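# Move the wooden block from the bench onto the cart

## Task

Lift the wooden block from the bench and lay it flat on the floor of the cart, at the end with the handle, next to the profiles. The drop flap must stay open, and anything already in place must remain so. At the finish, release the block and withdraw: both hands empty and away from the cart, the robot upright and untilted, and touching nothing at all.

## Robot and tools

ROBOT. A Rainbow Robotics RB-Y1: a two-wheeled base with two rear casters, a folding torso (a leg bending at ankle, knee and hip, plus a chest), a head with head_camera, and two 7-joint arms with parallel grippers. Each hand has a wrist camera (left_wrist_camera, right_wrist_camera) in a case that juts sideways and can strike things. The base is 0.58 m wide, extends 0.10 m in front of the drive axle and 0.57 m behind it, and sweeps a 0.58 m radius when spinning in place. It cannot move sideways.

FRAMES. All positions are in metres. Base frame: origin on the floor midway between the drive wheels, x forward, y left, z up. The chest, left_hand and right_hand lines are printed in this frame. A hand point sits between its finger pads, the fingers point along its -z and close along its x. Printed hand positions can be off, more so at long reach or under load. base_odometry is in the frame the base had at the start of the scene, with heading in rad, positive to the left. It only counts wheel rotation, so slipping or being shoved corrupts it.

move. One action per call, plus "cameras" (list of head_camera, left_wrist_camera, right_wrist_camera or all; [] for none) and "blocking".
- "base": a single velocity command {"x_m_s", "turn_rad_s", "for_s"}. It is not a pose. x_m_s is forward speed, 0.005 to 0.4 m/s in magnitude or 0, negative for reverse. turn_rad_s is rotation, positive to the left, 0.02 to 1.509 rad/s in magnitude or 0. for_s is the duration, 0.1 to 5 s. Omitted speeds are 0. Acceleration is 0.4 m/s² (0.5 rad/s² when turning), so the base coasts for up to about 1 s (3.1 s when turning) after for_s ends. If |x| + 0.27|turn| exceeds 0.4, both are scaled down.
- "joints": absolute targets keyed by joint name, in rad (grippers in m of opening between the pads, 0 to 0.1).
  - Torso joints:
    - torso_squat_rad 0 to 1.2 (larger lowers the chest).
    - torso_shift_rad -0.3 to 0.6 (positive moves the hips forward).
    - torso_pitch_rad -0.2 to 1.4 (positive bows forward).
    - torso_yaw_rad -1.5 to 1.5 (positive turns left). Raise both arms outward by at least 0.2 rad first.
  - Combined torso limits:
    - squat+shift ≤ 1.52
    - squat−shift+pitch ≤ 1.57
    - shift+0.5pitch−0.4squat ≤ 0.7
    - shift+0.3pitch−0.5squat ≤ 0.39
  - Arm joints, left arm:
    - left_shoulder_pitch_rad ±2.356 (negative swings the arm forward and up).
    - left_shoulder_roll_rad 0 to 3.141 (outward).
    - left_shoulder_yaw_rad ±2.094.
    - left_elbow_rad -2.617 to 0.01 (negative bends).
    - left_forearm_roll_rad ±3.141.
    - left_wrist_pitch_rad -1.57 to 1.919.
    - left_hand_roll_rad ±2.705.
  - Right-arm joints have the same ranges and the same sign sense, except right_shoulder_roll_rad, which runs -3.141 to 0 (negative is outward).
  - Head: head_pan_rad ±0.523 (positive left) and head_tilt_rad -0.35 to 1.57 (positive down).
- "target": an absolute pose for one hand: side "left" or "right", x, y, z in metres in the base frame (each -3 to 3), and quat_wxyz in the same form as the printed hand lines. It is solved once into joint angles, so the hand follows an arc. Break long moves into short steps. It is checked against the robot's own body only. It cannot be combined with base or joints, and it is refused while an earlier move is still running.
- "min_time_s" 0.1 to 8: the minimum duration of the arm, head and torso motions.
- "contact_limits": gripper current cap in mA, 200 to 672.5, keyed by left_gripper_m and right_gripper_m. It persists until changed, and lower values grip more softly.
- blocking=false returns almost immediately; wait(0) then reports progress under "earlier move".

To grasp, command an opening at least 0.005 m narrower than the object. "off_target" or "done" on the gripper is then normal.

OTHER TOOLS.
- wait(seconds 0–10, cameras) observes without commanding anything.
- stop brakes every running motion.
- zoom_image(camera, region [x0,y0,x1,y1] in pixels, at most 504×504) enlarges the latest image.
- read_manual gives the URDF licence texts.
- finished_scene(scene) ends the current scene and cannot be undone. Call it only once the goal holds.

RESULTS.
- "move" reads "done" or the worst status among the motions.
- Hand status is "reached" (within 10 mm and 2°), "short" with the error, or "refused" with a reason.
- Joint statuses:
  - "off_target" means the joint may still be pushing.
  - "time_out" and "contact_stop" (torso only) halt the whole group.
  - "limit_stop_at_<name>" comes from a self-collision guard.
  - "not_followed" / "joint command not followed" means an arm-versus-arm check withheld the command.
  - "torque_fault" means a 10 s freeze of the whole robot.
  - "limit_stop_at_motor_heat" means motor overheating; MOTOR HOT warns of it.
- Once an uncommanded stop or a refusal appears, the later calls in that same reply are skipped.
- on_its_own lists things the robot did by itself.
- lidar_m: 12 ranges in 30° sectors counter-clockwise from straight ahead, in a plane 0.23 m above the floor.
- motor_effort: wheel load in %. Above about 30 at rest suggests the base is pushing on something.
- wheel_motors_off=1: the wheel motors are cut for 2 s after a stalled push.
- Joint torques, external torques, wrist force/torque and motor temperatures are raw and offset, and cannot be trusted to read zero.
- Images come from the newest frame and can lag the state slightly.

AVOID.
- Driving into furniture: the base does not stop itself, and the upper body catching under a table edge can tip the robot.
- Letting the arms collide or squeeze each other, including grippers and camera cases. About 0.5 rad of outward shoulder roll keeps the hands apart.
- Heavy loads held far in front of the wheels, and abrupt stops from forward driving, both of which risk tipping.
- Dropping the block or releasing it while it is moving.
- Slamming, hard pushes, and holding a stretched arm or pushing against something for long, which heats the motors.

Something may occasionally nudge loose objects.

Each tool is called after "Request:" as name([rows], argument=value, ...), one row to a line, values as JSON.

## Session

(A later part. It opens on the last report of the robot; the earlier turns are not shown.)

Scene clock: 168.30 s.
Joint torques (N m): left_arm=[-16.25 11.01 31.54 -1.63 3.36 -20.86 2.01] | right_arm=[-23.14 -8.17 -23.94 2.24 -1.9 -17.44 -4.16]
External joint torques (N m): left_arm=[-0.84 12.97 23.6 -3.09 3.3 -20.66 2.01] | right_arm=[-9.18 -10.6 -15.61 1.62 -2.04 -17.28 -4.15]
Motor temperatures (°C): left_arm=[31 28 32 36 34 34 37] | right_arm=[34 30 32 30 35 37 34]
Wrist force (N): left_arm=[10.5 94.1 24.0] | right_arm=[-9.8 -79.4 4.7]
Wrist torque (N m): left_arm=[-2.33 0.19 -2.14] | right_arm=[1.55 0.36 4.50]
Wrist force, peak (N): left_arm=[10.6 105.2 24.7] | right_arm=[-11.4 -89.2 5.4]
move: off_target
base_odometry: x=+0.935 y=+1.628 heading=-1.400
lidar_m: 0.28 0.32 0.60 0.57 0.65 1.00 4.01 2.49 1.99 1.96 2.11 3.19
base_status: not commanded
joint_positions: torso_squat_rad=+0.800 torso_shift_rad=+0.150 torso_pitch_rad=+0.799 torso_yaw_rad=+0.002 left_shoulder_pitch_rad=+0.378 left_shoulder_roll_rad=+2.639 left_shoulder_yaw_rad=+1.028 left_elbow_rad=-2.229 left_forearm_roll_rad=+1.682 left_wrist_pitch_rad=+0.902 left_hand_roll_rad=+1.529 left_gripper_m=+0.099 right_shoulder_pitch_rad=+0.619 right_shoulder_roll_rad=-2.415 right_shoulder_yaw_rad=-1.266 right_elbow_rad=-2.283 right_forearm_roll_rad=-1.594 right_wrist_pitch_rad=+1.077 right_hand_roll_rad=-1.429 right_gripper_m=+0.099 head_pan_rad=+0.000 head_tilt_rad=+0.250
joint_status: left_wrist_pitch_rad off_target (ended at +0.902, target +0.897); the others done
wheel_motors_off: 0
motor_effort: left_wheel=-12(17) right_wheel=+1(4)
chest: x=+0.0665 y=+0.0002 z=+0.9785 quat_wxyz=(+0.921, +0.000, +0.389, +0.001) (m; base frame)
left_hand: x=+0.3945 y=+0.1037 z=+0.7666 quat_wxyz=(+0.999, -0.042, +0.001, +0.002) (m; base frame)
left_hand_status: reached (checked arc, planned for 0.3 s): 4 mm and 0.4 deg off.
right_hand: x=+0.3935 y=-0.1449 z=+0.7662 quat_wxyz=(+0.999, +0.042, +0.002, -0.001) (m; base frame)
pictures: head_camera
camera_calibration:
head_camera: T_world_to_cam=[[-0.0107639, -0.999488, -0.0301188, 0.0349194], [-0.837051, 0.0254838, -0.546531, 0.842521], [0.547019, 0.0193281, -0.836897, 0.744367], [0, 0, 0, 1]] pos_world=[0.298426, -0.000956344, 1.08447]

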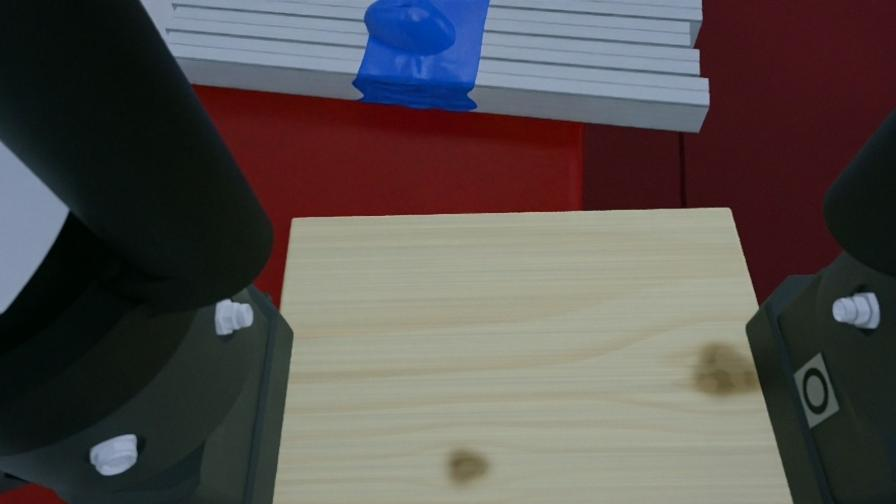

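Request:
move(target={"side":"left","x":0.395,"y":0.102,"z":0.767,"quat_wxyz":[0.999,-0.045,0,0]}, cameras=[])

Request:
move(joints={"torso_squat_rad":0.65}, min_time_s=2)

Scene clock: 171.87 s.
Joint torques (N m): left_arm=[-15.98 9.8 29.04 -0.01 2.37 -17.73 2.07] | right_arm=[-23.22 -8.16 -23.52 2.27 -1.77 -15.78 -4.09]
External joint torques (N m): left_arm=[-0.57 11.75 21.1 -1.46 2.32 -17.52 2.07] | right_arm=[-9.27 -10.58 -15.24 1.65 -1.93 -15.62 -4.09]
Motor temperatures (°C): left_arm=[31 28 32 36 34 36 37] | right_arm=[34 30 32 30 35 38 34]
Wrist force (N): left_arm=[4.6 77.7 20.1] | right_arm=[-11.1 -69.6 6.4]
Wrist torque (N m): left_arm=[-2.07 0.57 -1.70] | right_arm=[1.39 0.34 3.88]
Wrist force, peak (N): left_arm=[9.8 95.4 23.5] | right_arm=[-10.4 -81.0 4.3]
move: done
base_odometry: x=+0.935 y=+1.628 heading=-1.400
lidar_m: 0.28 0.30 0.62 0.57 0.65 0.99 4.00 2.50 1.98 1.96 2.11 3.21
base_status: not commanded
joint_positions: torso_squat_rad=+0.800 torso_shift_rad=+0.150 torso_pitch_rad=+0.799 torso_yaw_rad=+0.002 left_shoulder_pitch_rad=+0.380 left_shoulder_roll_rad=+2.637 left_shoulder_yaw_rad=+1.025 left_elbow_rad=-2.228 left_forearm_roll_rad=+1.681 left_wrist_pitch_rad=+0.903 left_hand_roll_rad=+1.524 left_gripper_m=+0.099 right_shoulder_pitch_rad=+0.619 right_shoulder_roll_rad=-2.414 right_shoulder_yaw_rad=-1.266 right_elbow_rad=-2.283 right_forearm_roll_rad=-1.594 right_wrist_pitch_rad=+1.077 right_hand_roll_rad=-1.429 right_gripper_m=+0.099 head_pan_rad=+0.000 head_tilt_rad=+0.250
joint_status: all done
wheel_motors_off: 0
motor_effort: left_wheel=-12(13) right_wheel=+3(3)
chest: x=+0.0665 y=+0.0002 z=+0.9785 quat_wxyz=(+0.921, +0.000, +0.389, +0.001) (m; base frame)
left_hand: x=+0.3951 y=+0.1050 z=+0.7660 quat_wxyz=(+0.999, -0.042, +0.001, +0.002) (m; base frame)
left_hand_status: reached (checked arc, planned for 0.1 s): 3 mm and 0.5 deg off.
right_hand: x=+0.3935 y=-0.1448 z=+0.7663 quat_wxyz=(+0.999, +0.042, +0.002, -0.001) (m; base frame)
pictures: none
No camera images: "cameras" was empty.

Scene clock: 174.17 s.
Joint torques (N m): left_arm=[-22.55 6.97 30.5 -0.23 2.24 -15.89 1.4] | right_arm=[-25.68 -7.92 -24.31 2.61 -2.08 -15.05 -3.98]
External joint torques (N m): left_arm=[-7.14 8.93 22.57 -1.64 2.18 -15.69 1.4] | right_arm=[-11.74 -10.35 -16.04 2.01 -2.24 -14.89 -3.99]
Motor temperatures (°C): left_arm=[31 28 32 36 34 37 37] | right_arm=[34 30 32 30 35 39 34]
Wrist force (N): left_arm=[12.2 67.0 -12.1] | right_arm=[-10.6 -66.4 -12.6]
Wrist torque (N m): left_arm=[-1.29 1.16 -1.02] | right_arm=[1.08 -0.62 3.74]
Wrist force, peak (N): left_arm=[5.4 77.3 20.2] | right_arm=[-11.0 -70.3 6.0]
move: done
base_odometry: x=+0.935 y=+1.628 heading=-1.400
lidar_m: 0.28 0.30 0.62 0.56 0.65 0.98 4.01 2.50 1.98 1.95 2.11 3.20
base_status: not commanded
joint_positions: torso_squat_rad=+0.650 torso_shift_rad=+0.150 torso_pitch_rad=+0.801 torso_yaw_rad=+0.002 left_shoulder_pitch_rad=+0.381 left_shoulder_roll_rad=+2.637 left_shoulder_yaw_rad=+1.025 left_elbow_rad=-2.228 left_forearm_roll_rad=+1.681 left_wrist_pitch_rad=+0.902 left_hand_roll_rad=+1.525 left_gripper_m=+0.099 right_shoulder_pitch_rad=+0.620 right_shoulder_roll_rad=-2.415 right_shoulder_yaw_rad=-1.266 right_elbow_rad=-2.283 right_forearm_roll_rad=-1.594 right_wrist_pitch_rad=+1.077 right_hand_roll_rad=-1.429 right_gripper_m=+0.099 head_pan_rad=+0.000 head_tilt_rad=+0.250
joint_status: all done
wheel_motors_off: 0
motor_effort: left_wheel=-16(16) right_wheel=+7(7)
chest: x=+0.0776 y=+0.0001 z=+1.0469 quat_wxyz=(+0.921, +0.000, +0.390, +0.001) (m; base frame)
left_hand: x=+0.4054 y=+0.1051 z=+0.8332 quat_wxyz=(+0.999, -0.041, +0.003, +0.002) (m; base frame)
right_hand: x=+0.4040 y=-0.1450 z=+0.8339 quat_wxyz=(+0.999, +0.042, +0.003, -0.001) (m; base frame)
pictures: head_camera, left_wrist_camera, right_wrist_camera
camera_calibration:
head_camera: T_world_to_cam=[[-0.0108985, -0.999486, -0.0301533, 0.0370712], [-0.83796, 0.0255832, -0.545132, 0.88782], [0.545623, 0.0193261, -0.837808, 0.796584], [0, 0, 0, 1]] pos_world=[0.309726, -0.00105604, 1.15248]
left_wrist_camera: T_world_to_cam=[[0.999403, 0.0304404, -0.0163222, -0.395352], [0.0344619, -0.846936, 0.530577, -0.338005], [0.00232707, -0.530822, -0.84748, 0.833497], [0, 0, 0, 1]] pos_world=[0.404824, 0.168205, 0.879256]
right_wrist_camera: T_world_to_cam=[[-0.999451, -0.0245947, -0.0221965, 0.417541], [-0.0329013, 0.815401, 0.577961, -0.323411], [0.00388426, 0.578374, -0.815763, 0.834664], [0, 0, 0, 1]] pos_world=[0.403429, -0.208769, 0.877075]

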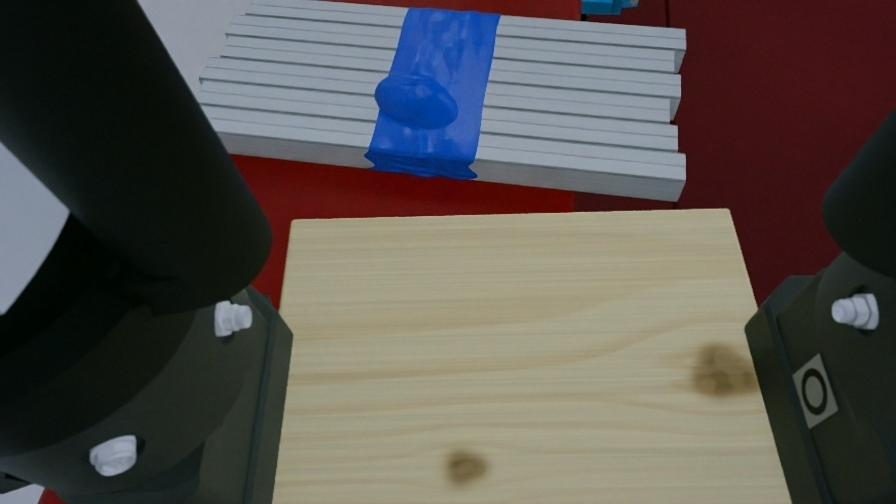

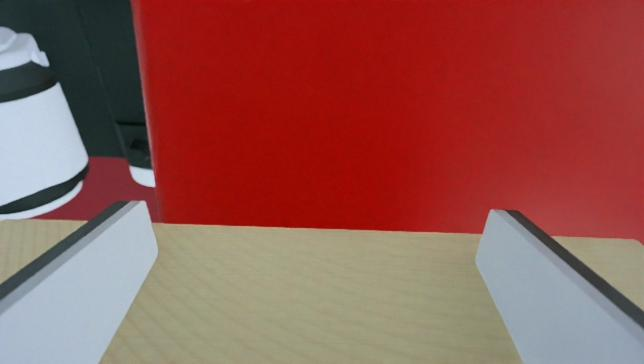

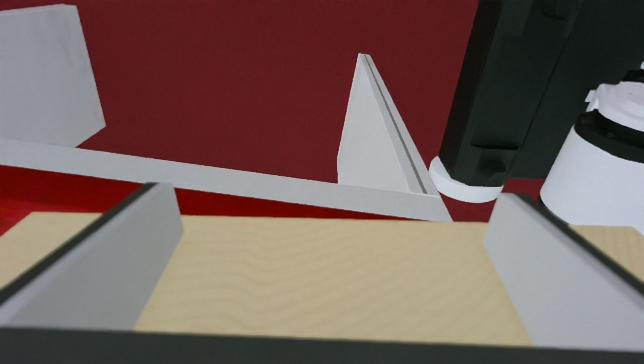

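Request:
move(joints={"torso_squat_rad":0.8}, min_time_s=2, cameras=[])

Request:
move(target={"side":"left","x":0.395,"y":0.16,"z":0.77,"quat_wxyz":[0.999,-0.045,0,0]}, cameras=[])

Request:
move(target={"side":"right","x":0.395,"y":-0.20,"z":0.77,"quat_wxyz":[0.999,0.045,0,0]}, cameras=[])

Request:
move(joints={"torso_squat_rad":0.0,"torso_shift_rad":0.0}, cameras=[])

Request:
move(target={"side":"left","x":0.395,"y":0.17,"z":0.90,"quat_wxyz":[0.999,-0.045,0,0]}, cameras=[])

Request:
move(target={"side":"right","x":0.395,"y":-0.2,"z":0.90,"quat_wxyz":[0.999,0.045,0,0]}, cameras=["head_camera"])

Scene clock: 191.87 s.
Joint torques (N m): left_arm=[-17.18 8.01 28.16 -0.7 3.26 -16.61 1.88] | right_arm=[-24.35 -8.06 -24.56 1.27 -2.27 -15.72 -3.94]
External joint torques (N m): left_arm=[-1.76 9.96 20.22 -2.15 3.2 -16.4 1.88] | right_arm=[-10.4 -10.48 -16.28 0.65 -2.43 -15.56 -3.94]
Motor temperatures (°C): left_arm=[31 28 33 36 34 40 37] | right_arm=[35 30 32 30 35 43 34]
Wrist force (N): left_arm=[10.2 75.9 17.8] | right_arm=[-5.9 -73.2 7.4]
Wrist torque (N m): left_arm=[-2.01 0.59 -2.16] | right_arm=[1.54 0.53 4.02]
Wrist force, peak (N): left_arm=[10.7 76.7 18.3] | right_arm=[-6.1 -73.6 7.2]
move: done
base_odometry: x=+0.935 y=+1.628 heading=-1.400
lidar_m: 0.28 0.31 0.63 0.57 0.65 0.99 3.99 2.50 1.98 1.96 2.12 3.20
base_status: not commanded
joint_positions: torso_squat_rad=+0.800 torso_shift_rad=+0.150 torso_pitch_rad=+0.799 torso_yaw_rad=+0.002 left_shoulder_pitch_rad=+0.380 left_shoulder_roll_rad=+2.637 left_shoulder_yaw_rad=+1.026 left_elbow_rad=-2.228 left_forearm_roll_rad=+1.681 left_wrist_pitch_rad=+0.902 left_hand_roll_rad=+1.524 left_gripper_m=+0.099 right_shoulder_pitch_rad=+0.620 right_shoulder_roll_rad=-2.415 right_shoulder_yaw_rad=-1.266 right_elbow_rad=-2.283 right_forearm_roll_rad=-1.594 right_wrist_pitch_rad=+1.077 right_hand_roll_rad=-1.429 right_gripper_m=+0.099 head_pan_rad=+0.000 head_tilt_rad=+0.250
joint_status: all done
wheel_motors_off: 0
motor_effort: left_wheel=-16(17) right_wheel=+5(7)
chest: x=+0.0665 y=+0.0001 z=+0.9785 quat_wxyz=(+0.921, +0.000, +0.389, +0.001) (m; base frame)
left_hand: x=+0.3952 y=+0.1048 z=+0.7660 quat_wxyz=(+0.999, -0.042, +0.001, +0.002) (m; base frame)
right_hand: x=+0.3935 y=-0.1450 z=+0.7662 quat_wxyz=(+0.999, +0.042, +0.002, -0.001) (m; base frame)
pictures: none
No camera images: "cameras" was empty.

Scene clock: 192.73 s.
Joint torques (N m): left_arm=[-13.22 -0.38 8.51 0.72 -0.05 -0.57 0.01] | right_arm=[-17.38 0.28 -11.3 1.06 -0.01 -1.41 -0.34]
External joint torques (N m): left_arm=[0.28 -0.22 0.61 -0.41 -0.12 -0.35 0.01] | right_arm=[-3.41 -2.14 -2.99 0.42 -0.18 -1.23 -0.34]
Motor temperatures (°C): left_arm=[31 28 33 36 34 39 37] | right_arm=[35 30 32 30 35 43 34]
Wrist force (N): left_arm=[1.3 1.5 -7.7] | right_arm=[-1.7 -5.0 -3.8]
Wrist torque (N m): left_arm=[-0.34 0.18 0.10] | right_arm=[0.03 0.10 0.05]
Wrist force, peak (N): left_arm=[10.4 75.8 17.6] | right_arm=[-5.8 -72.9 7.2]
move: done
base_odometry: x=+0.935 y=+1.628 heading=-1.400
lidar_m: 0.28 0.30 0.62 0.56 0.65 0.99 4.01 2.48 1.99 1.96 2.12 3.20
base_status: not commanded
joint_positions: torso_squat_rad=+0.800 torso_shift_rad=+0.150 torso_pitch_rad=+0.800 torso_yaw_rad=+0.001 left_shoulder_pitch_rad=+0.352 left_shoulder_roll_rad=+2.415 left_shoulder_yaw_rad=+0.952 left_elbow_rad=-2.293 left_forearm_roll_rad=+1.658 left_wrist_pitch_rad=+0.939 left_hand_roll_rad=+1.365 left_gripper_m=+0.099 right_shoulder_pitch_rad=+0.618 right_shoulder_roll_rad=-2.417 right_shoulder_yaw_rad=-1.269 right_elbow_rad=-2.282 right_forearm_roll_rad=-1.595 right_wrist_pitch_rad=+1.073 right_hand_roll_rad=-1.430 right_gripper_m=+0.099 head_pan_rad=+0.000 head_tilt_rad=+0.250
joint_status: all done
wheel_motors_off: 0
motor_effort: left_wheel=-17(21) right_wheel=+8(12)
chest: x=+0.0667 y=+0.0000 z=+0.9783 quat_wxyz=(+0.921, +0.000, +0.389, +0.001) (m; base frame)
left_hand: x=+0.3949 y=+0.1595 z=+0.7692 quat_wxyz=(+0.999, -0.045, +0.000, +0.000) (m; base frame)
left_hand_status: reached (checked arc, planned for 0.5 s): 1 mm and 0.1 deg off.
right_hand: x=+0.3943 y=-0.1428 z=+0.7670 quat_wxyz=(+0.999, +0.045, +0.001, +0.000) (m; base frame)
pictures: none
No camera images: "cameras" was empty.

Scene clock: 193.67 s.
Joint torques (N m): left_arm=[-12.75 -0.59 8.8 0.97 -0.08 -0.5 0.01] | right_arm=[-13.25 2.42 -7.19 0 -0.05 -0.38 -0.32]
External joint torques (N m): left_arm=[0.75 -0.43 0.91 -0.16 -0.15 -0.28 0.02] | right_arm=[-1.5 0.86 1.04 -0.57 -0.2 -0.21 -0.32]
Motor temperatures (°C): left_arm=[31 28 33 36 34 39 37] | right_arm=[35 30 32 30 35 43 34]
Wrist force (N): left_arm=[0.5 1.9 -7.7] | right_arm=[-0.8 0.9 -5.0]
Wrist torque (N m): left_arm=[-0.37 0.13 0.08] | right_arm=[-0.10 0.01 -0.06]
Wrist force, peak (N): left_arm=[1.2 1.4 -8.7] | right_arm=[-2.1 -6.6 -3.9]
move: done
base_odometry: x=+0.935 y=+1.628 heading=-1.400
lidar_m: 0.29 0.32 0.62 0.56 0.64 0.98 3.99 2.50 1.99 1.96 2.12 3.19
base_status: not commanded
joint_positions: torso_squat_rad=+0.800 torso_shift_rad=+0.150 torso_pitch_rad=+0.800 torso_yaw_rad=+0.002 left_shoulder_pitch_rad=+0.352 left_shoulder_roll_rad=+2.415 left_shoulder_yaw_rad=+0.952 left_elbow_rad=-2.293 left_forearm_roll_rad=+1.658 left_wrist_pitch_rad=+0.939 left_hand_roll_rad=+1.365 left_gripper_m=+0.099 right_shoulder_pitch_rad=+0.620 right_shoulder_roll_rad=-2.200 right_shoulder_yaw_rad=-1.229 right_elbow_rad=-2.310 right_forearm_roll_rad=-1.606 right_wrist_pitch_rad=+1.094 right_hand_roll_rad=-1.232 right_gripper_m=+0.099 head_pan_rad=+0.000 head_tilt_rad=+0.250
joint_status: all done
wheel_motors_off: 0
motor_effort: left_wheel=-17(18) right_wheel=+9(10)
chest: x=+0.0668 y=+0.0001 z=+0.9783 quat_wxyz=(+0.921, +0.000, +0.389, +0.001) (m; base frame)
left_hand: x=+0.3950 y=+0.1595 z=+0.7691 quat_wxyz=(+0.999, -0.045, +0.000, +0.000) (m; base frame)
right_hand: x=+0.3950 y=-0.1998 z=+0.7697 quat_wxyz=(+0.999, +0.044, -0.001, +0.000) (m; base frame)
right_hand_status: reached (checked arc, planned for 0.5 s): 0 mm and 0.1 deg off.
pictures: none
No camera images: "cameras" was empty.

Scene clock: 197.13 s.
Joint torques (N m): left_arm=[-12.81 -0.82 8.87 1.03 -0.02 -0.47 0.03] | right_arm=[-13.36 2.37 -7.54 0.12 0.02 -0.16 -0.28]
External joint torques (N m): left_arm=[0.69 -0.65 0.98 -0.1 -0.09 -0.25 0.03] | right_arm=[-1.61 0.81 0.68 -0.46 -0.13 0.01 -0.28]
Motor temperatures (°C): left_arm=[31 28 32 36 34 38 37] | right_arm=[35 30 32 30 35 42 34]
Wrist force (N): left_arm=[1.7 1.3 -7.7] | right_arm=[-0.8 1.0 -5.4]
Wrist torque (N m): left_arm=[-0.24 0.26 0.07] | right_arm=[-0.08 0.02 -0.10]
Wrist force, peak (N): left_arm=[1.0 2.9 -8.6] | right_arm=[-0.7 1.1 -5.8]
move: done
base_odometry: x=+0.935 y=+1.628 heading=-1.400
lidar_m: 0.28 0.31 0.61 0.56 0.65 0.99 4.00 2.49 1.99 1.97 2.13 3.19
base_status: not commanded
joint_positions: torso_squat_rad=+0.000 torso_shift_rad=+0.000 torso_pitch_rad=+0.800 torso_yaw_rad=+0.002 left_shoulder_pitch_rad=+0.352 left_shoulder_roll_rad=+2.415 left_shoulder_yaw_rad=+0.952 left_elbow_rad=-2.293 left_forearm_roll_rad=+1.658 left_wrist_pitch_rad=+0.939 left_hand_roll_rad=+1.365 left_gripper_m=+0.099 right_shoulder_pitch_rad=+0.620 right_shoulder_roll_rad=-2.200 right_shoulder_yaw_rad=-1.229 right_elbow_rad=-2.310 right_forearm_roll_rad=-1.606 right_wrist_pitch_rad=+1.094 right_hand_roll_rad=-1.232 right_gripper_m=+0.099 head_pan_rad=+0.000 head_tilt_rad=+0.250
joint_status: all done
wheel_motors_off: 0
motor_effort: left_wheel=-17(18) right_wheel=+4(9)
chest: x=-0.0061 y=+0.0001 z=+1.1961 quat_wxyz=(+0.921, +0.000, +0.389, +0.001) (m; base frame)
left_hand: x=+0.3221 y=+0.1596 z=+0.9869 quat_wxyz=(+0.999, -0.045, +0.000, +0.000) (m; base frame)
right_hand: x=+0.3221 y=-0.1998 z=+0.9875 quat_wxyz=(+0.999, +0.044, -0.001, +0.000) (m; base frame)
pictures: none
No camera images: "cameras" was empty.

Scene clock: 198.20 s.
Joint torques (N m): left_arm=[-16.59 -4.17 8.53 1.66 0.15 -0.32 0.08] | right_arm=[-13.1 2.64 -7.91 0.54 -0.02 -0.17 -0.38]
External joint torques (N m): left_arm=[0.78 -0.86 0.7 0.38 0.08 -0.1 0.08] | right_arm=[-1.35 1.08 0.31 -0.03 -0.17 -0.01 -0.38]
Motor temperatures (°C): left_arm=[31 28 32 36 34 38 37] | right_arm=[35 30 32 30 35 42 34]
Wrist force (N): left_arm=[0.3 2.1 -7.9] | right_arm=[-0.9 1.0 -5.5]
Wrist torque (N m): left_arm=[-0.36 0.10 0.12] | right_arm=[-0.07 0.01 -0.06]
Wrist force, peak (N): left_arm=[0.8 2.8 -8.6] | right_arm=[-0.5 1.0 -5.8]
move: done
base_odometry: x=+0.935 y=+1.628 heading=-1.400
lidar_m: 0.28 0.31 0.61 0.57 0.64 1.00 4.00 2.48 1.99 1.96 2.12 3.20
base_status: not commanded
joint_positions: torso_squat_rad=+0.000 torso_shift_rad=+0.000 torso_pitch_rad=+0.800 torso_yaw_rad=+0.002 left_shoulder_pitch_rad=+0.619 left_shoulder_roll_rad=+2.624 left_shoulder_yaw_rad=+0.922 left_elbow_rad=-1.881 left_forearm_roll_rad=+1.686 left_wrist_pitch_rad=+0.733 left_hand_roll_rad=+1.135 left_gripper_m=+0.099 right_shoulder_pitch_rad=+0.620 right_shoulder_roll_rad=-2.200 right_shoulder_yaw_rad=-1.229 right_elbow_rad=-2.310 right_forearm_roll_rad=-1.606 right_wrist_pitch_rad=+1.094 right_hand_roll_rad=-1.232 right_gripper_m=+0.099 head_pan_rad=+0.000 head_tilt_rad=+0.250
joint_status: all done
wheel_motors_off: 0
motor_effort: left_wheel=-18(18) right_wheel=+3(6)
chest: x=-0.0060 y=+0.0001 z=+1.1961 quat_wxyz=(+0.921, +0.000, +0.389, +0.001) (m; base frame)
left_hand: x=+0.3944 y=+0.1697 z=+0.9007 quat_wxyz=(+0.999, -0.045, -0.003, +0.000) (m; base frame)
left_hand_status: reached (checked arc, planned for 0.7 s): 1 mm and 0.4 deg off.
right_hand: x=+0.3221 y=-0.1998 z=+0.9874 quat_wxyz=(+0.999, +0.044, -0.001, +0.000) (m; base frame)
pictures: none
No camera images: "cameras" was empty.

Scene clock: 199.30 s.
Joint torques (N m): left_arm=[-16 -3.69 8.81 1.39 0.25 -0.38 -0.01] | right_arm=[-16.85 6.1 -8.01 1.04 -0.02 -0.01 -0.16]
External joint torques (N m): left_arm=[1.37 -0.38 0.98 0.11 0.18 -0.16 -0.01] | right_arm=[-0.77 1.38 0.35 0.38 -0.15 0.15 -0.16]
Motor temperatures (°C): left_arm=[31 28 32 36 34 38 37] | right_arm=[35 30 32 30 35 42 34]
Wrist force (N): left_arm=[0.8 2.3 -7.4] | right_arm=[-0.5 1.3 -5.9]
Wrist torque (N m): left_arm=[-0.40 0.17 0.06] | right_arm=[-0.14 0.09 -0.09]
Wrist force, peak (N): left_arm=[1.7 1.7 -8.0] | right_arm=[0.0 1.5 -6.5]
move: done
base_odometry: x=+0.935 y=+1.628 heading=-1.400
lidar_m: 0.27 0.31 0.62 0.57 0.64 0.99 4.01 2.49 1.99 1.97 2.12 3.20
base_status: not commanded
joint_positions: torso_squat_rad=+0.000 torso_shift_rad=+0.000 torso_pitch_rad=+0.800 torso_yaw_rad=+0.002 left_shoulder_pitch_rad=+0.619 left_shoulder_roll_rad=+2.624 left_shoulder_yaw_rad=+0.922 left_elbow_rad=-1.881 left_forearm_roll_rad=+1.686 left_wrist_pitch_rad=+0.733 left_hand_roll_rad=+1.135 left_gripper_m=+0.099 right_shoulder_pitch_rad=+0.817 right_shoulder_roll_rad=-2.470 right_shoulder_yaw_rad=-1.162 right_elbow_rad=-1.888 right_forearm_roll_rad=-1.597 right_wrist_pitch_rad=+0.871 right_hand_roll_rad=-1.058 right_gripper_m=+0.099 head_pan_rad=+0.000 head_tilt_rad=+0.250
joint_status: all done
wheel_motors_off: 0
motor_effort: left_wheel=-16(18) right_wheel=+4(7)
chest: x=-0.0060 y=+0.0001 z=+1.1961 quat_wxyz=(+0.921, +0.000, +0.389, +0.001) (m; base frame)
left_hand: x=+0.3944 y=+0.1697 z=+0.9007 quat_wxyz=(+0.999, -0.045, -0.003, +0.000) (m; base frame)
right_hand: x=+0.3945 y=-0.1998 z=+0.9006 quat_wxyz=(+0.999, +0.045, -0.002, +0.000) (m; base frame)
right_hand_status: reached (checked arc, planned for 0.8 s): 1 mm and 0.3 deg off.
pictures: head_camera
camera_calibration:
head_camera: T_world_to_cam=[[-0.0109571, -0.999483, -0.030218, 0.0407615], [-0.837491, 0.0256842, -0.545848, 0.899948], [0.546342, 0.0193264, -0.837339, 0.966646], [0, 0, 0, 1]] pos_world=[0.226026, -0.00105574, 1.30188]

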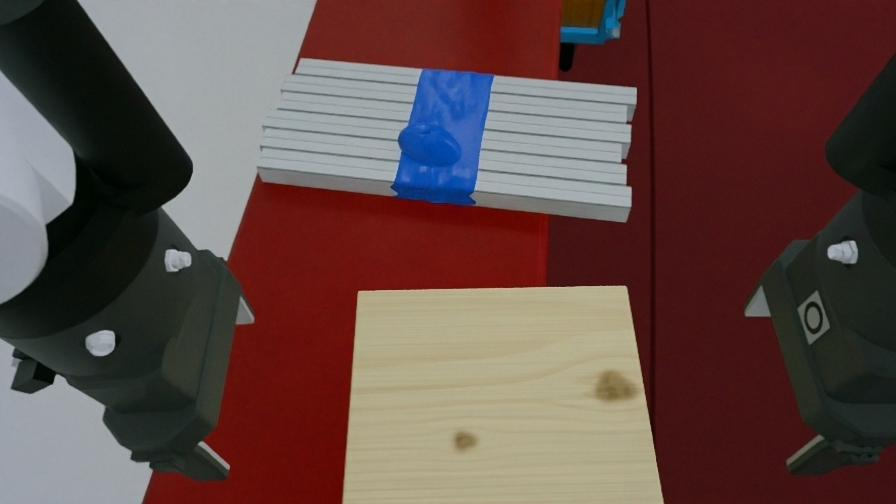

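Request:
move(target={"side":"left","x":0.395,"y":0.145,"z":0.766,"quat_wxyz":[0.999,-0.045,0,0]}, cameras=[])

Request:
move(target={"side":"right","x":0.395,"y":-0.19,"z":0.766,"quat_wxyz":[0.999,0.045,0,0]}, cameras=["left_wrist_camera"])

Request:
move(target={"side":"left","x":0.395,"y":0.112,"z":0.766,"quat_wxyz":[0.999,-0.045,0,0]}, cameras=[])

Request:
move(target={"side":"right","x":0.395,"y":-0.150,"z":0.766,"quat_wxyz":[0.999,0.045,0,0]}, cameras=[])

Request:
move(target={"side":"left","x":0.395,"y":0.096,"z":0.766,"quat_wxyz":[0.999,-0.045,0,0]})

Scene clock: 202.93 s.
Joint torques (N m): left_arm=[-18.41 -6.44 7.19 1.48 -0.17 -0.26 0.23] | right_arm=[-16.71 5.83 -7.69 0.92 0.02 -0.11 -0.19]
External joint torques (N m): left_arm=[0.69 -0.64 1.1 0.57 -0.22 -0.04 0.23] | right_arm=[-0.64 1.11 0.66 0.26 -0.1 0.05 -0.19]
Motor temperatures (°C): left_arm=[31 28 32 36 34 37 37] | right_arm=[35 30 32 30 35 41 34]
Wrist force (N): left_arm=[0.4 1.8 -7.2] | right_arm=[-0.9 1.0 -5.4]
Wrist torque (N m): left_arm=[-0.35 0.13 0.03] | right_arm=[-0.10 -0.01 -0.08]
Wrist force, peak (N): left_arm=[0.8 1.9 -8.9] | right_arm=[-0.7 1.4 -6.1]
move: done
base_odometry: x=+0.935 y=+1.628 heading=-1.400
lidar_m: 0.28 0.31 0.61 0.57 0.65 0.98 4.00 2.50 1.99 1.96 2.12 3.20
base_status: not commanded
joint_positions: torso_squat_rad=+0.000 torso_shift_rad=+0.000 torso_pitch_rad=+0.800 torso_yaw_rad=+0.002 left_shoulder_pitch_rad=+0.967 left_shoulder_roll_rad=+2.956 left_shoulder_yaw_rad=+0.919 left_elbow_rad=-1.501 left_forearm_roll_rad=+1.614 left_wrist_pitch_rad=+0.509 left_hand_roll_rad=+1.176 left_gripper_m=+0.099 right_shoulder_pitch_rad=+0.817 right_shoulder_roll_rad=-2.470 right_shoulder_yaw_rad=-1.162 right_elbow_rad=-1.888 right_forearm_roll_rad=-1.597 right_wrist_pitch_rad=+0.871 right_hand_roll_rad=-1.058 right_gripper_m=+0.099 head_pan_rad=+0.000 head_tilt_rad=+0.250
joint_status: all done
wheel_motors_off: 0
motor_effort: left_wheel=-16(17) right_wheel=+3(6)
chest: x=-0.0060 y=+0.0001 z=+1.1961 quat_wxyz=(+0.921, +0.000, +0.389, +0.001) (m; base frame)
left_hand: x=+0.3947 y=+0.1448 z=+0.7662 quat_wxyz=(+0.999, -0.045, -0.001, +0.000) (m; base frame)
left_hand_status: reached (checked arc, planned for 0.7 s): 0 mm and 0.1 deg off.
right_hand: x=+0.3945 y=-0.1999 z=+0.9007 quat_wxyz=(+0.999, +0.045, -0.002, +0.000) (m; base frame)
pictures: none
No camera images: "cameras" was empty.

Scene clock: 203.97 s.
Joint torques (N m): left_arm=[-18.12 -5.99 6.78 1.22 -0.03 -0.28 0.09] | right_arm=[-19.1 9.18 -6.37 0.78 -0.06 0.18 0.05]
External joint torques (N m): left_arm=[0.97 -0.19 0.68 0.3 -0.08 -0.06 0.1] | right_arm=[-1.42 1.97 0.1 0.34 -0.15 0.34 0.05]
Motor temperatures (°C): left_arm=[31 28 32 36 34 37 37] | right_arm=[35 30 32 30 35 41 34]
Wrist force (N): left_arm=[-0.2 2.2 -7.4] | right_arm=[-0.3 1.2 -5.3]
Wrist torque (N m): left_arm=[-0.40 0.04 0.08] | right_arm=[-0.17 0.09 -0.08]
Wrist force, peak (N): left_arm=[0.5 2.0 -8.3] | right_arm=[-0.7 0.9 -6.6]
move: done
base_odometry: x=+0.935 y=+1.628 heading=-1.400
lidar_m: 0.28 0.30 0.61 0.56 0.64 0.98 4.00 2.50 1.99 1.96 2.11 3.20
base_status: not commanded
joint_positions: torso_squat_rad=+0.000 torso_shift_rad=+0.000 torso_pitch_rad=+0.800 torso_yaw_rad=+0.002 left_shoulder_pitch_rad=+0.966 left_shoulder_roll_rad=+2.955 left_shoulder_yaw_rad=+0.919 left_elbow_rad=-1.501 left_forearm_roll_rad=+1.614 left_wrist_pitch_rad=+0.509 left_hand_roll_rad=+1.176 left_gripper_m=+0.099 right_shoulder_pitch_rad=+1.112 right_shoulder_roll_rad=-2.779 right_shoulder_yaw_rad=-1.107 right_elbow_rad=-1.524 right_forearm_roll_rad=-1.517 right_wrist_pitch_rad=+0.602 right_hand_roll_rad=-1.057 right_gripper_m=+0.099 head_pan_rad=+0.000 head_tilt_rad=+0.250
joint_status: all done
wheel_motors_off: 0
motor_effort: left_wheel=-17(17) right_wheel=+5(6)
chest: x=-0.0060 y=+0.0001 z=+1.1961 quat_wxyz=(+0.921, +0.000, +0.389, +0.001) (m; base frame)
left_hand: x=+0.3948 y=+0.1449 z=+0.7662 quat_wxyz=(+0.999, -0.045, -0.001, +0.000) (m; base frame)
right_hand: x=+0.3947 y=-0.1898 z=+0.7660 quat_wxyz=(+0.999, +0.045, -0.001, +0.000) (m; base frame)
right_hand_status: reached (checked arc, planned for 0.7 s): 0 mm and 0.1 deg off.
pictures: left_wrist_camera
camera_calibration:
left_wrist_camera: T_world_to_cam=[[0.999609, 0.0266542, -0.00844192, -0.392669], [0.0270146, -0.842944, 0.537323, -0.271235], [0.00720585, -0.537341, -0.843334, 0.793674], [0, 0, 0, 1]] pos_world=[0.394124, 0.208304, 0.811759]

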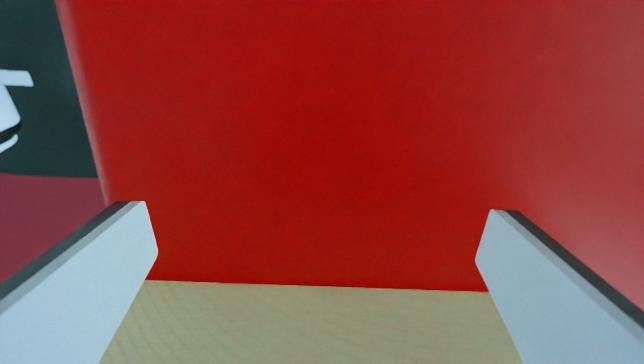

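Scene clock: 204.63 s.
Joint torques (N m): left_arm=[-18.11 -5.69 7.95 1.69 0.21 -0.75 0.23] | right_arm=[-18.57 9.47 -5.99 0.61 0.05 -0.11 -0.03]
External joint torques (N m): left_arm=[1.58 -0.16 1.64 0.71 0.16 -0.5 0.23] | right_arm=[-0.89 2.27 0.49 0.17 -0.04 0.05 -0.03]
Motor temperatures (°C): left_arm=[31 28 32 36 34 37 37] | right_arm=[35 30 32 30 35 41 34]
Wrist force (N): left_arm=[-0.1 4.7 -6.7] | right_arm=[-0.6 1.4 -5.5]
Wrist torque (N m): left_arm=[-0.41 0.24 -0.14] | right_arm=[-0.18 0.05 -0.07]
Wrist force, peak (N): left_arm=[0.0 5.8 -7.1] | right_arm=[-0.6 1.3 -5.9]
move: done
base_odometry: x=+0.935 y=+1.628 heading=-1.400
lidar_m: 0.28 0.31 0.61 0.56 0.64 1.00 4.00 2.51 1.99 1.96 2.12 3.19
base_status: not commanded
joint_positions: torso_squat_rad=+0.000 torso_shift_rad=+0.000 torso_pitch_rad=+0.800 torso_yaw_rad=+0.002 left_shoulder_pitch_rad=+0.960 left_shoulder_roll_rad=+3.039 left_shoulder_yaw_rad=+0.942 left_elbow_rad=-1.462 left_forearm_roll_rad=+1.625 left_wrist_pitch_rad=+0.540 left_hand_roll_rad=+1.224 left_gripper_m=+0.099 right_shoulder_pitch_rad=+1.112 right_shoulder_roll_rad=-2.779 right_shoulder_yaw_rad=-1.107 right_elbow_rad=-1.524 right_forearm_roll_rad=-1.517 right_wrist_pitch_rad=+0.602 right_hand_roll_rad=-1.057 right_gripper_m=+0.099 head_pan_rad=+0.000 head_tilt_rad=+0.250
joint_status: all done
wheel_motors_off: 0
motor_effort: left_wheel=-17(21) right_wheel=+5(6)
chest: x=-0.0060 y=+0.0001 z=+1.1961 quat_wxyz=(+0.921, +0.000, +0.389, +0.001) (m; base frame)
left_hand: x=+0.3949 y=+0.1120 z=+0.7661 quat_wxyz=(+0.999, -0.045, +0.000, +0.000) (m; base frame)
left_hand_status: reached (checked arc, planned for 0.3 s): 0 mm and 0.0 deg off.
right_hand: x=+0.3948 y=-0.1898 z=+0.7661 quat_wxyz=(+0.999, +0.045, -0.001, +0.000) (m; base frame)
pictures: none
No camera images: "cameras" was empty.

Scene clock: 205.33 s.
Joint torques (N m): left_arm=[-20.45 -0.31 12.88 -1.32 0.16 -3.07 -0.37] | right_arm=[-24.41 2.31 -12.59 -0.45 -0.3 -3.8 -0.42]
External joint torques (N m): left_arm=[-0.76 5.24 6.58 -2.31 0.11 -2.86 -0.37] | right_arm=[-5.89 -4.29 -5.9 -0.78 -0.4 -3.65 -0.42]
Motor temperatures (°C): left_arm=[31 28 32 36 34 37 37] | right_arm=[35 30 32 30 35 41 34]
Wrist force (N): left_arm=[3.3 15.3 -8.5] | right_arm=[-7.6 -16.1 -1.8]
Wrist torque (N m): left_arm=[-0.50 0.33 0.63] | right_arm=[0.52 -0.05 0.55]
Wrist force, peak (N): left_arm=[4.9 21.0 -8.6] | right_arm=[-7.5 -23.0 -0.1]
move: done
base_odometry: x=+0.935 y=+1.628 heading=-1.400
lidar_m: 0.27 0.30 0.62 0.57 0.66 0.99 3.99 2.50 1.99 1.96 2.11 3.22
base_status: not commanded
joint_positions: torso_squat_rad=+0.000 torso_shift_rad=+0.000 torso_pitch_rad=+0.800 torso_yaw_rad=+0.002 left_shoulder_pitch_rad=+0.960 left_shoulder_roll_rad=+3.038 left_shoulder_yaw_rad=+0.941 left_elbow_rad=-1.462 left_forearm_roll_rad=+1.625 left_wrist_pitch_rad=+0.541 left_hand_roll_rad=+1.224 left_gripper_m=+0.099 right_shoulder_pitch_rad=+1.093 right_shoulder_roll_rad=-2.874 right_shoulder_yaw_rad=-1.120 right_elbow_rad=-1.504 right_forearm_roll_rad=-1.495 right_wrist_pitch_rad=+0.637 right_hand_roll_rad=-1.153 right_gripper_m=+0.099 head_pan_rad=+0.000 head_tilt_rad=+0.250
joint_status: all done
wheel_motors_off: 0
motor_effort: left_wheel=-17(18) right_wheel=+6(7)
chest: x=-0.0061 y=+0.0001 z=+1.1961 quat_wxyz=(+0.921, +0.000, +0.389, +0.001) (m; base frame)
left_hand: x=+0.3952 y=+0.1134 z=+0.7658 quat_wxyz=(+0.999, -0.044, +0.000, +0.001) (m; base frame)
right_hand: x=+0.3944 y=-0.1517 z=+0.7654 quat_wxyz=(+0.999, +0.044, +0.001, -0.001) (m; base frame)
right_hand_status: reached (checked arc, planned for 0.4 s): 2 mm and 0.2 deg off.
pictures: none
No camera images: "cameras" was empty.

Scene clock: 206.23 s.
Joint torques (N m): left_arm=[-21.73 5.61 20.32 -2.64 2 -6.9 0.91] | right_arm=[-24.33 -2.21 -15.23 -3.85 -2.22 -5.93 -1.42]
External joint torques (N m): left_arm=[-1.8 11.03 13.95 -3.68 1.95 -6.69 0.91] | right_arm=[-5.81 -8.82 -8.54 -4.19 -2.32 -5.78 -1.42]
Motor temperatures (°C): left_arm=[31 28 32 36 34 36 37] | right_arm=[35 30 32 30 35 41 34]
Wrist force (N): left_arm=[2.2 33.1 1.3] | right_arm=[-2.4 -27.6 -0.4]
Wrist torque (N m): left_arm=[-1.04 0.41 -1.19] | right_arm=[0.48 0.16 1.54]
Wrist force, peak (N): left_arm=[-6.9 42.5 5.0] | right_arm=[-2.5 -31.7 -2.2]
move: done
base_odometry: x=+0.935 y=+1.628 heading=-1.400
lidar_m: 0.28 0.31 0.62 0.57 0.64 0.98 4.00 2.50 1.99 1.96 2.12 3.21
base_status: not commanded
joint_positions: torso_squat_rad=+0.000 torso_shift_rad=+0.000 torso_pitch_rad=+0.800 torso_yaw_rad=+0.002 left_shoulder_pitch_rad=+0.957 left_shoulder_roll_rad=+3.076 left_shoulder_yaw_rad=+0.950 left_elbow_rad=-1.442 left_forearm_roll_rad=+1.630 left_wrist_pitch_rad=+0.556 left_hand_roll_rad=+1.246 left_gripper_m=+0.099 right_shoulder_pitch_rad=+1.093 right_shoulder_roll_rad=-2.873 right_shoulder_yaw_rad=-1.119 right_elbow_rad=-1.503 right_forearm_roll_rad=-1.494 right_wrist_pitch_rad=+0.638 right_hand_roll_rad=-1.153 right_gripper_m=+0.099 head_pan_rad=+0.000 head_tilt_rad=+0.250
joint_status: all done
wheel_motors_off: 0
motor_effort: left_wheel=-15(19) right_wheel=+3(9)
chest: x=-0.0062 y=+0.0001 z=+1.1961 quat_wxyz=(+0.921, +0.000, +0.389, +0.001) (m; base frame)
left_hand: x=+0.3949 y=+0.0994 z=+0.7659 quat_wxyz=(+0.999, -0.043, +0.000, +0.001) (m; base frame)
left_hand_status: reached (checked arc, planned for 0.2 s): 3 mm and 0.3 deg off.
right_hand: x=+0.3948 y=-0.1528 z=+0.7655 quat_wxyz=(+0.999, +0.043, +0.000, -0.001) (m; base frame)
pictures: head_camera, left_wrist_camera, right_wrist_camera
camera_calibration:
head_camera: T_world_to_cam=[[-0.0109514, -0.999483, -0.0302204, 0.0407642], [-0.837323, 0.0256867, -0.546105, 0.900132], [0.546599, 0.0193236, -0.837172, 0.966562], [0, 0, 0, 1]] pos_world=[0.225826, -0.00105573, 1.30198]
left_wrist_camera: T_world_to_cam=[[0.999536, 0.0283695, -0.0110667, -0.389671], [0.0298989, -0.845363, 0.533354, -0.30728], [0.00577558, -0.533438, -0.84582, 0.771061], [0, 0, 0, 1]] pos_world=[0.394225, 0.162605, 0.811755]
right_wrist_camera: T_world_to_cam=[[-0.999306, -0.0246066, -0.0279521, 0.410953], [-0.0362441, 0.815055, 0.578248, -0.27673], [0.00855379, 0.57886, -0.815382, 0.781413], [0, 0, 0, 1]] pos_world=[0.393954, -0.216666, 0.808656]

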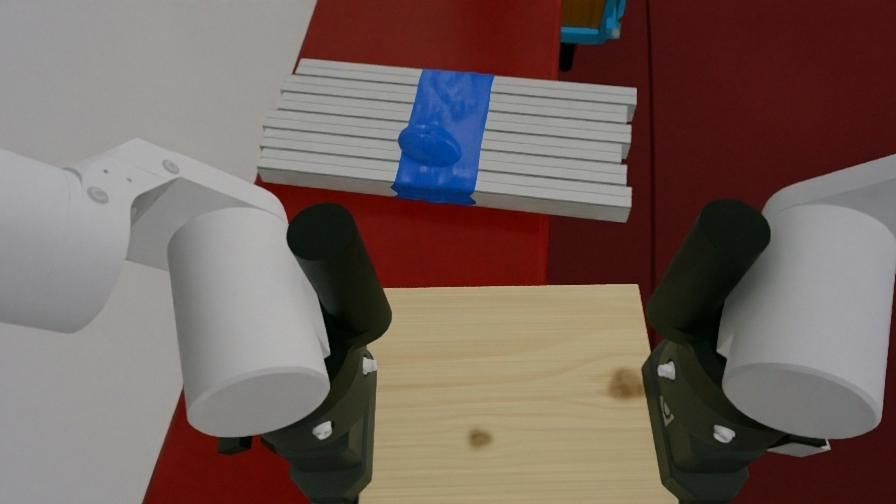

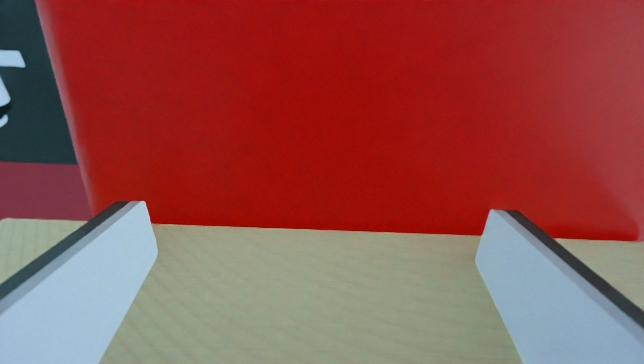

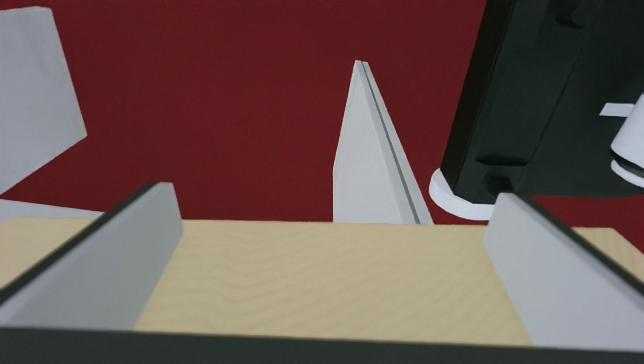

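Request:
move(target={"side":"right","x":0.395,"y":-0.137,"z":0.766,"quat_wxyz":[0.999,0.045,0,0]}, cameras=[])

Request:
move(joints={"torso_pitch_rad":0.72}, min_time_s=1.5, cameras=["left_wrist_camera","head_camera"])

Scene clock: 208.20 s.
Joint torques (N m): left_arm=[-24.46 14.81 32.05 -5.96 5.03 -12.93 3.06] | right_arm=[-30.78 -22.9 -30.81 -11.08 -6.52 -15.53 -4.27]
External joint torques (N m): left_arm=[-4.54 20.25 25.72 -7.02 4.97 -12.73 3.07] | right_arm=[-12.05 -29.37 -24.1 -11.43 -6.63 -15.39 -4.27]
Motor temperatures (°C): left_arm=[31 28 32 36 34 36 37] | right_arm=[35 30 32 30 35 41 34]
Wrist force (N): left_arm=[5.9 61.2 7.6] | right_arm=[-7.9 -75.7 14.0]
Wrist torque (N m): left_arm=[-1.53 1.13 -3.21] | right_arm=[1.77 -0.09 4.60]
Wrist force, peak (N): left_arm=[6.2 71.1 6.5] | right_arm=[-9.4 -86.2 16.5]
move: done
base_odometry: x=+0.935 y=+1.628 heading=-1.401
lidar_m: 0.28 0.31 0.62 0.57 0.65 0.98 3.99 2.50 1.98 1.96 2.12 3.19
base_status: not commanded
joint_positions: torso_squat_rad=+0.000 torso_shift_rad=+0.000 torso_pitch_rad=+0.799 torso_yaw_rad=+0.001 left_shoulder_pitch_rad=+0.958 left_shoulder_roll_rad=+3.074 left_shoulder_yaw_rad=+0.947 left_elbow_rad=-1.441 left_forearm_roll_rad=+1.629 left_wrist_pitch_rad=+0.557 left_hand_roll_rad=+1.245 left_gripper_m=+0.099 right_shoulder_pitch_rad=+1.089 right_shoulder_roll_rad=-2.900 right_shoulder_yaw_rad=-1.121 right_elbow_rad=-1.492 right_forearm_roll_rad=-1.490 right_wrist_pitch_rad=+0.651 right_hand_roll_rad=-1.178 right_gripper_m=+0.099 head_pan_rad=+0.000 head_tilt_rad=+0.250
joint_status: all done
wheel_motors_off: 0
motor_effort: left_wheel=-20(21) right_wheel=+8(10)
chest: x=-0.0065 y=+0.0000 z=+1.1963 quat_wxyz=(+0.921, +0.000, +0.389, +0.001) (m; base frame)
left_hand: x=+0.3952 y=+0.1019 z=+0.7657 quat_wxyz=(+0.999, -0.040, +0.000, +0.002) (m; base frame)
right_hand: x=+0.3947 y=-0.1454 z=+0.7650 quat_wxyz=(+0.999, +0.039, +0.000, -0.003) (m; base frame)
right_hand_status: reached (checked arc, planned for 0.2 s): 8 mm and 0.8 deg off.
pictures: none
No camera images: "cameras" was empty.

Scene clock: 210.00 s.
Joint torques (N m): left_arm=[-31.02 14.25 36.29 -5.19 5.45 -13.35 3.1] | right_arm=[-33.67 -18.65 -31.58 -10.72 -6.04 -12.69 -3.61]
External joint torques (N m): left_arm=[-10.35 20.11 29.78 -7.01 5.48 -13.1 3.11] | right_arm=[-14.1 -25.3 -24.54 -11.72 -6.24 -12.49 -3.61]
Motor temperatures (°C): left_arm=[31 28 32 36 34 37 37] | right_arm=[35 30 32 30 36 41 34]
Wrist force (N): left_arm=[2.2 63.7 -11.3] | right_arm=[-2.1 -60.7 -10.6]
Wrist torque (N m): left_arm=[-1.41 0.03 -3.40] | right_arm=[1.01 -0.22 3.33]
Wrist force, peak (N): left_arm=[3.1 64.7 -10.6] | right_arm=[-8.6 -76.1 14.6]
move: done
base_odometry: x=+0.935 y=+1.628 heading=-1.400
lidar_m: 0.28 0.32 0.61 0.57 0.65 0.98 4.00 2.50 1.97 1.96 2.12 3.19
base_status: not commanded
joint_positions: torso_squat_rad=+0.000 torso_shift_rad=+0.000 torso_pitch_rad=+0.721 torso_yaw_rad=+0.001 left_shoulder_pitch_rad=+0.959 left_shoulder_roll_rad=+3.074 left_shoulder_yaw_rad=+0.946 left_elbow_rad=-1.441 left_forearm_roll_rad=+1.629 left_wrist_pitch_rad=+0.557 left_hand_roll_rad=+1.245 left_gripper_m=+0.099 right_shoulder_pitch_rad=+1.090 right_shoulder_roll_rad=-2.900 right_shoulder_yaw_rad=-1.121 right_elbow_rad=-1.492 right_forearm_roll_rad=-1.490 right_wrist_pitch_rad=+0.651 right_hand_roll_rad=-1.179 right_gripper_m=+0.099 head_pan_rad=+0.000 head_tilt_rad=+0.250
joint_status: all done
wheel_motors_off: 0
motor_effort: left_wheel=-18(20) right_wheel=+7(10)
chest: x=-0.0237 y=+0.0000 z=+1.2130 quat_wxyz=(+0.936, +0.000, +0.353, +0.001) (m; base frame)
left_hand: x=+0.4098 y=+0.1028 z=+0.8145 quat_wxyz=(+0.998, -0.039, -0.039, +0.000) (m; base frame)
right_hand: x=+0.4098 y=-0.1448 z=+0.8142 quat_wxyz=(+0.998, +0.039, -0.038, -0.001) (m; base frame)
pictures: head_camera, left_wrist_camera
camera_calibration:
head_camera: T_world_to_cam=[[-0.00868814, -0.999478, -0.0311096, 0.0420657], [-0.791556, 0.0258846, -0.610548, 0.973933], [0.611035, 0.0193205, -0.791368, 0.936261], [0, 0, 0, 1]] pos_world=[0.1992, -0.00125513, 1.33687]
left_wrist_camera: T_world_to_cam=[[0.997332, 0.0297482, 0.0666611, -0.466583], [-0.0100083, -0.848847, 0.528544, -0.31], [0.0723083, -0.527801, -0.846284, 0.786413], [0, 0, 0, 1]] pos_world=[0.405372, 0.165808, 0.860481]

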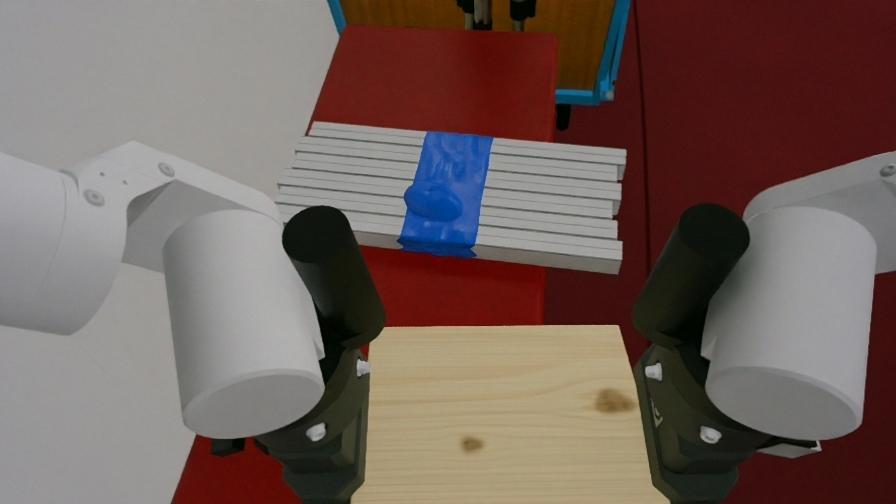

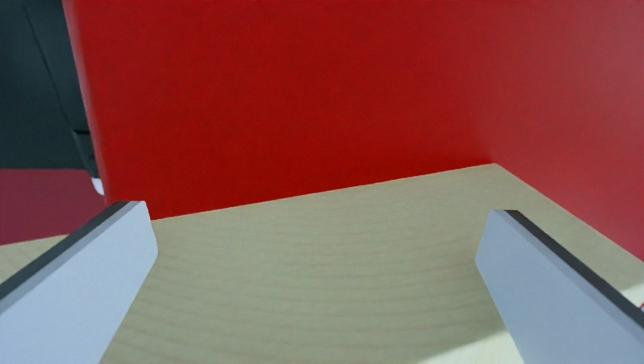

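Request:
move(base={"x_m_s":-0.25,"for_s":3})

Scene clock: 215.87 s.
Joint torques (N m): left_arm=[-33.4 13.13 36.89 -4.27 5.56 -13.57 3.19] | right_arm=[-35.57 -17.16 -31.4 -10.23 -5.98 -12.41 -3.62]
External joint torques (N m): left_arm=[-12.74 18.99 30.38 -6.08 5.58 -13.33 3.19] | right_arm=[-16.01 -23.8 -24.37 -11.23 -6.18 -12.21 -3.63]
Motor temperatures (°C): left_arm=[32 28 33 36 34 37 38] | right_arm=[35 30 33 30 36 42 34]
Wrist force (N): left_arm=[0.6 61.8 -13.2] | right_arm=[-3.1 -59.7 -15.3]
Wrist torque (N m): left_arm=[-1.28 -0.10 -3.32] | right_arm=[0.84 -0.54 3.36]
Wrist force, peak (N): left_arm=[-2.1 64.5 -13.1] | right_arm=[-4.3 -61.0 -15.4]
move: done
base_odometry: x=+0.807 y=+2.367 heading=-1.400
lidar_m: 1.04 0.89 0.69 0.68 0.71 1.17 3.25 2.38 1.89 1.87 2.01 3.06
base_status: done (sent for 3 of 3 s)
joint_positions: torso_squat_rad=+0.000 torso_shift_rad=+0.000 torso_pitch_rad=+0.721 torso_yaw_rad=+0.002 left_shoulder_pitch_rad=+0.960 left_shoulder_roll_rad=+3.074 left_shoulder_yaw_rad=+0.946 left_elbow_rad=-1.442 left_forearm_roll_rad=+1.629 left_wrist_pitch_rad=+0.557 left_hand_roll_rad=+1.245 left_gripper_m=+0.099 right_shoulder_pitch_rad=+1.090 right_shoulder_roll_rad=-2.901 right_shoulder_yaw_rad=-1.121 right_elbow_rad=-1.492 right_forearm_roll_rad=-1.490 right_wrist_pitch_rad=+0.650 right_hand_roll_rad=-1.179 right_gripper_m=+0.099 head_pan_rad=+0.000 head_tilt_rad=+0.250
joint_status: not commanded
wheel_motors_off: 0
motor_effort: left_wheel=+5(39) right_wheel=-3(27)
chest: x=-0.0236 y=+0.0000 z=+1.2130 quat_wxyz=(+0.936, +0.000, +0.353, +0.001) (m; base frame)
left_hand: x=+0.4094 y=+0.1029 z=+0.8141 quat_wxyz=(+0.998, -0.039, -0.038, +0.000) (m; base frame)
right_hand: x=+0.4095 y=-0.1447 z=+0.8139 quat_wxyz=(+0.999, +0.039, -0.038, -0.001) (m; base frame)
pictures: head_camera, left_wrist_camera, right_wrist_camera
camera_calibration:
head_camera: T_world_to_cam=[[-0.00861143, -0.999481, -0.0310471, 0.0420682], [-0.79169, 0.0257815, -0.610378, 0.973889], [0.610862, 0.0193235, -0.791501, 0.93635], [0, 0, 0, 1]] pos_world=[0.1994, -0.00115544, 1.33687]
left_wrist_camera: T_world_to_cam=[[0.997407, 0.0294477, 0.0656643, -0.465387], [-0.0097177, -0.848978, 0.528338, -0.309763], [0.0713059, -0.527606, -0.846491, 0.786733], [0, 0, 0, 1]] pos_world=[0.405071, 0.165808, 0.860181]
right_wrist_camera: T_world_to_cam=[[-0.994323, -0.0214258, -0.104229, 0.48769], [-0.0772244, 0.819182, 0.568311, -0.285402], [0.0732057, 0.573134, -0.816186, 0.789399], [0, 0, 0, 1]] pos_world=[0.405093, -0.208185, 0.857325]

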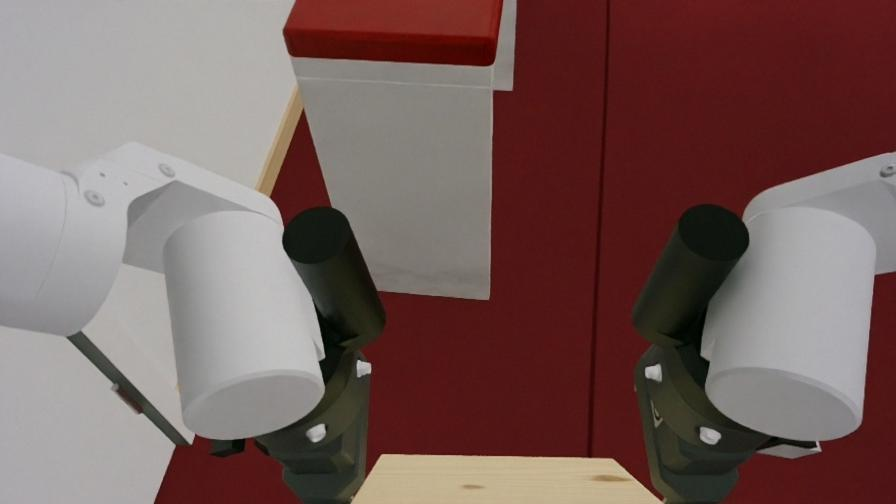

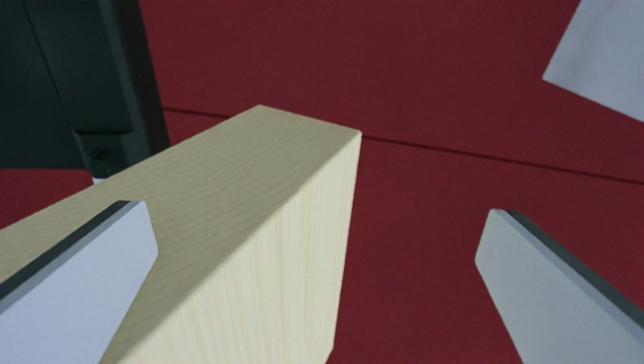

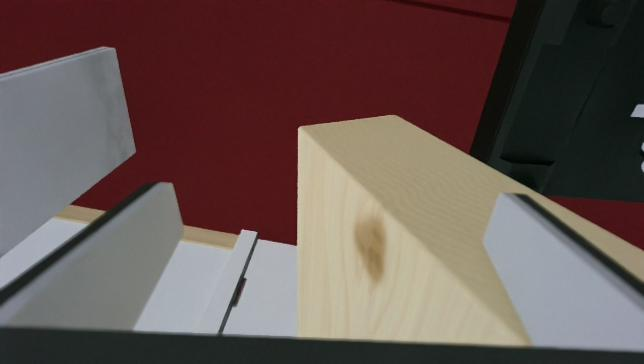

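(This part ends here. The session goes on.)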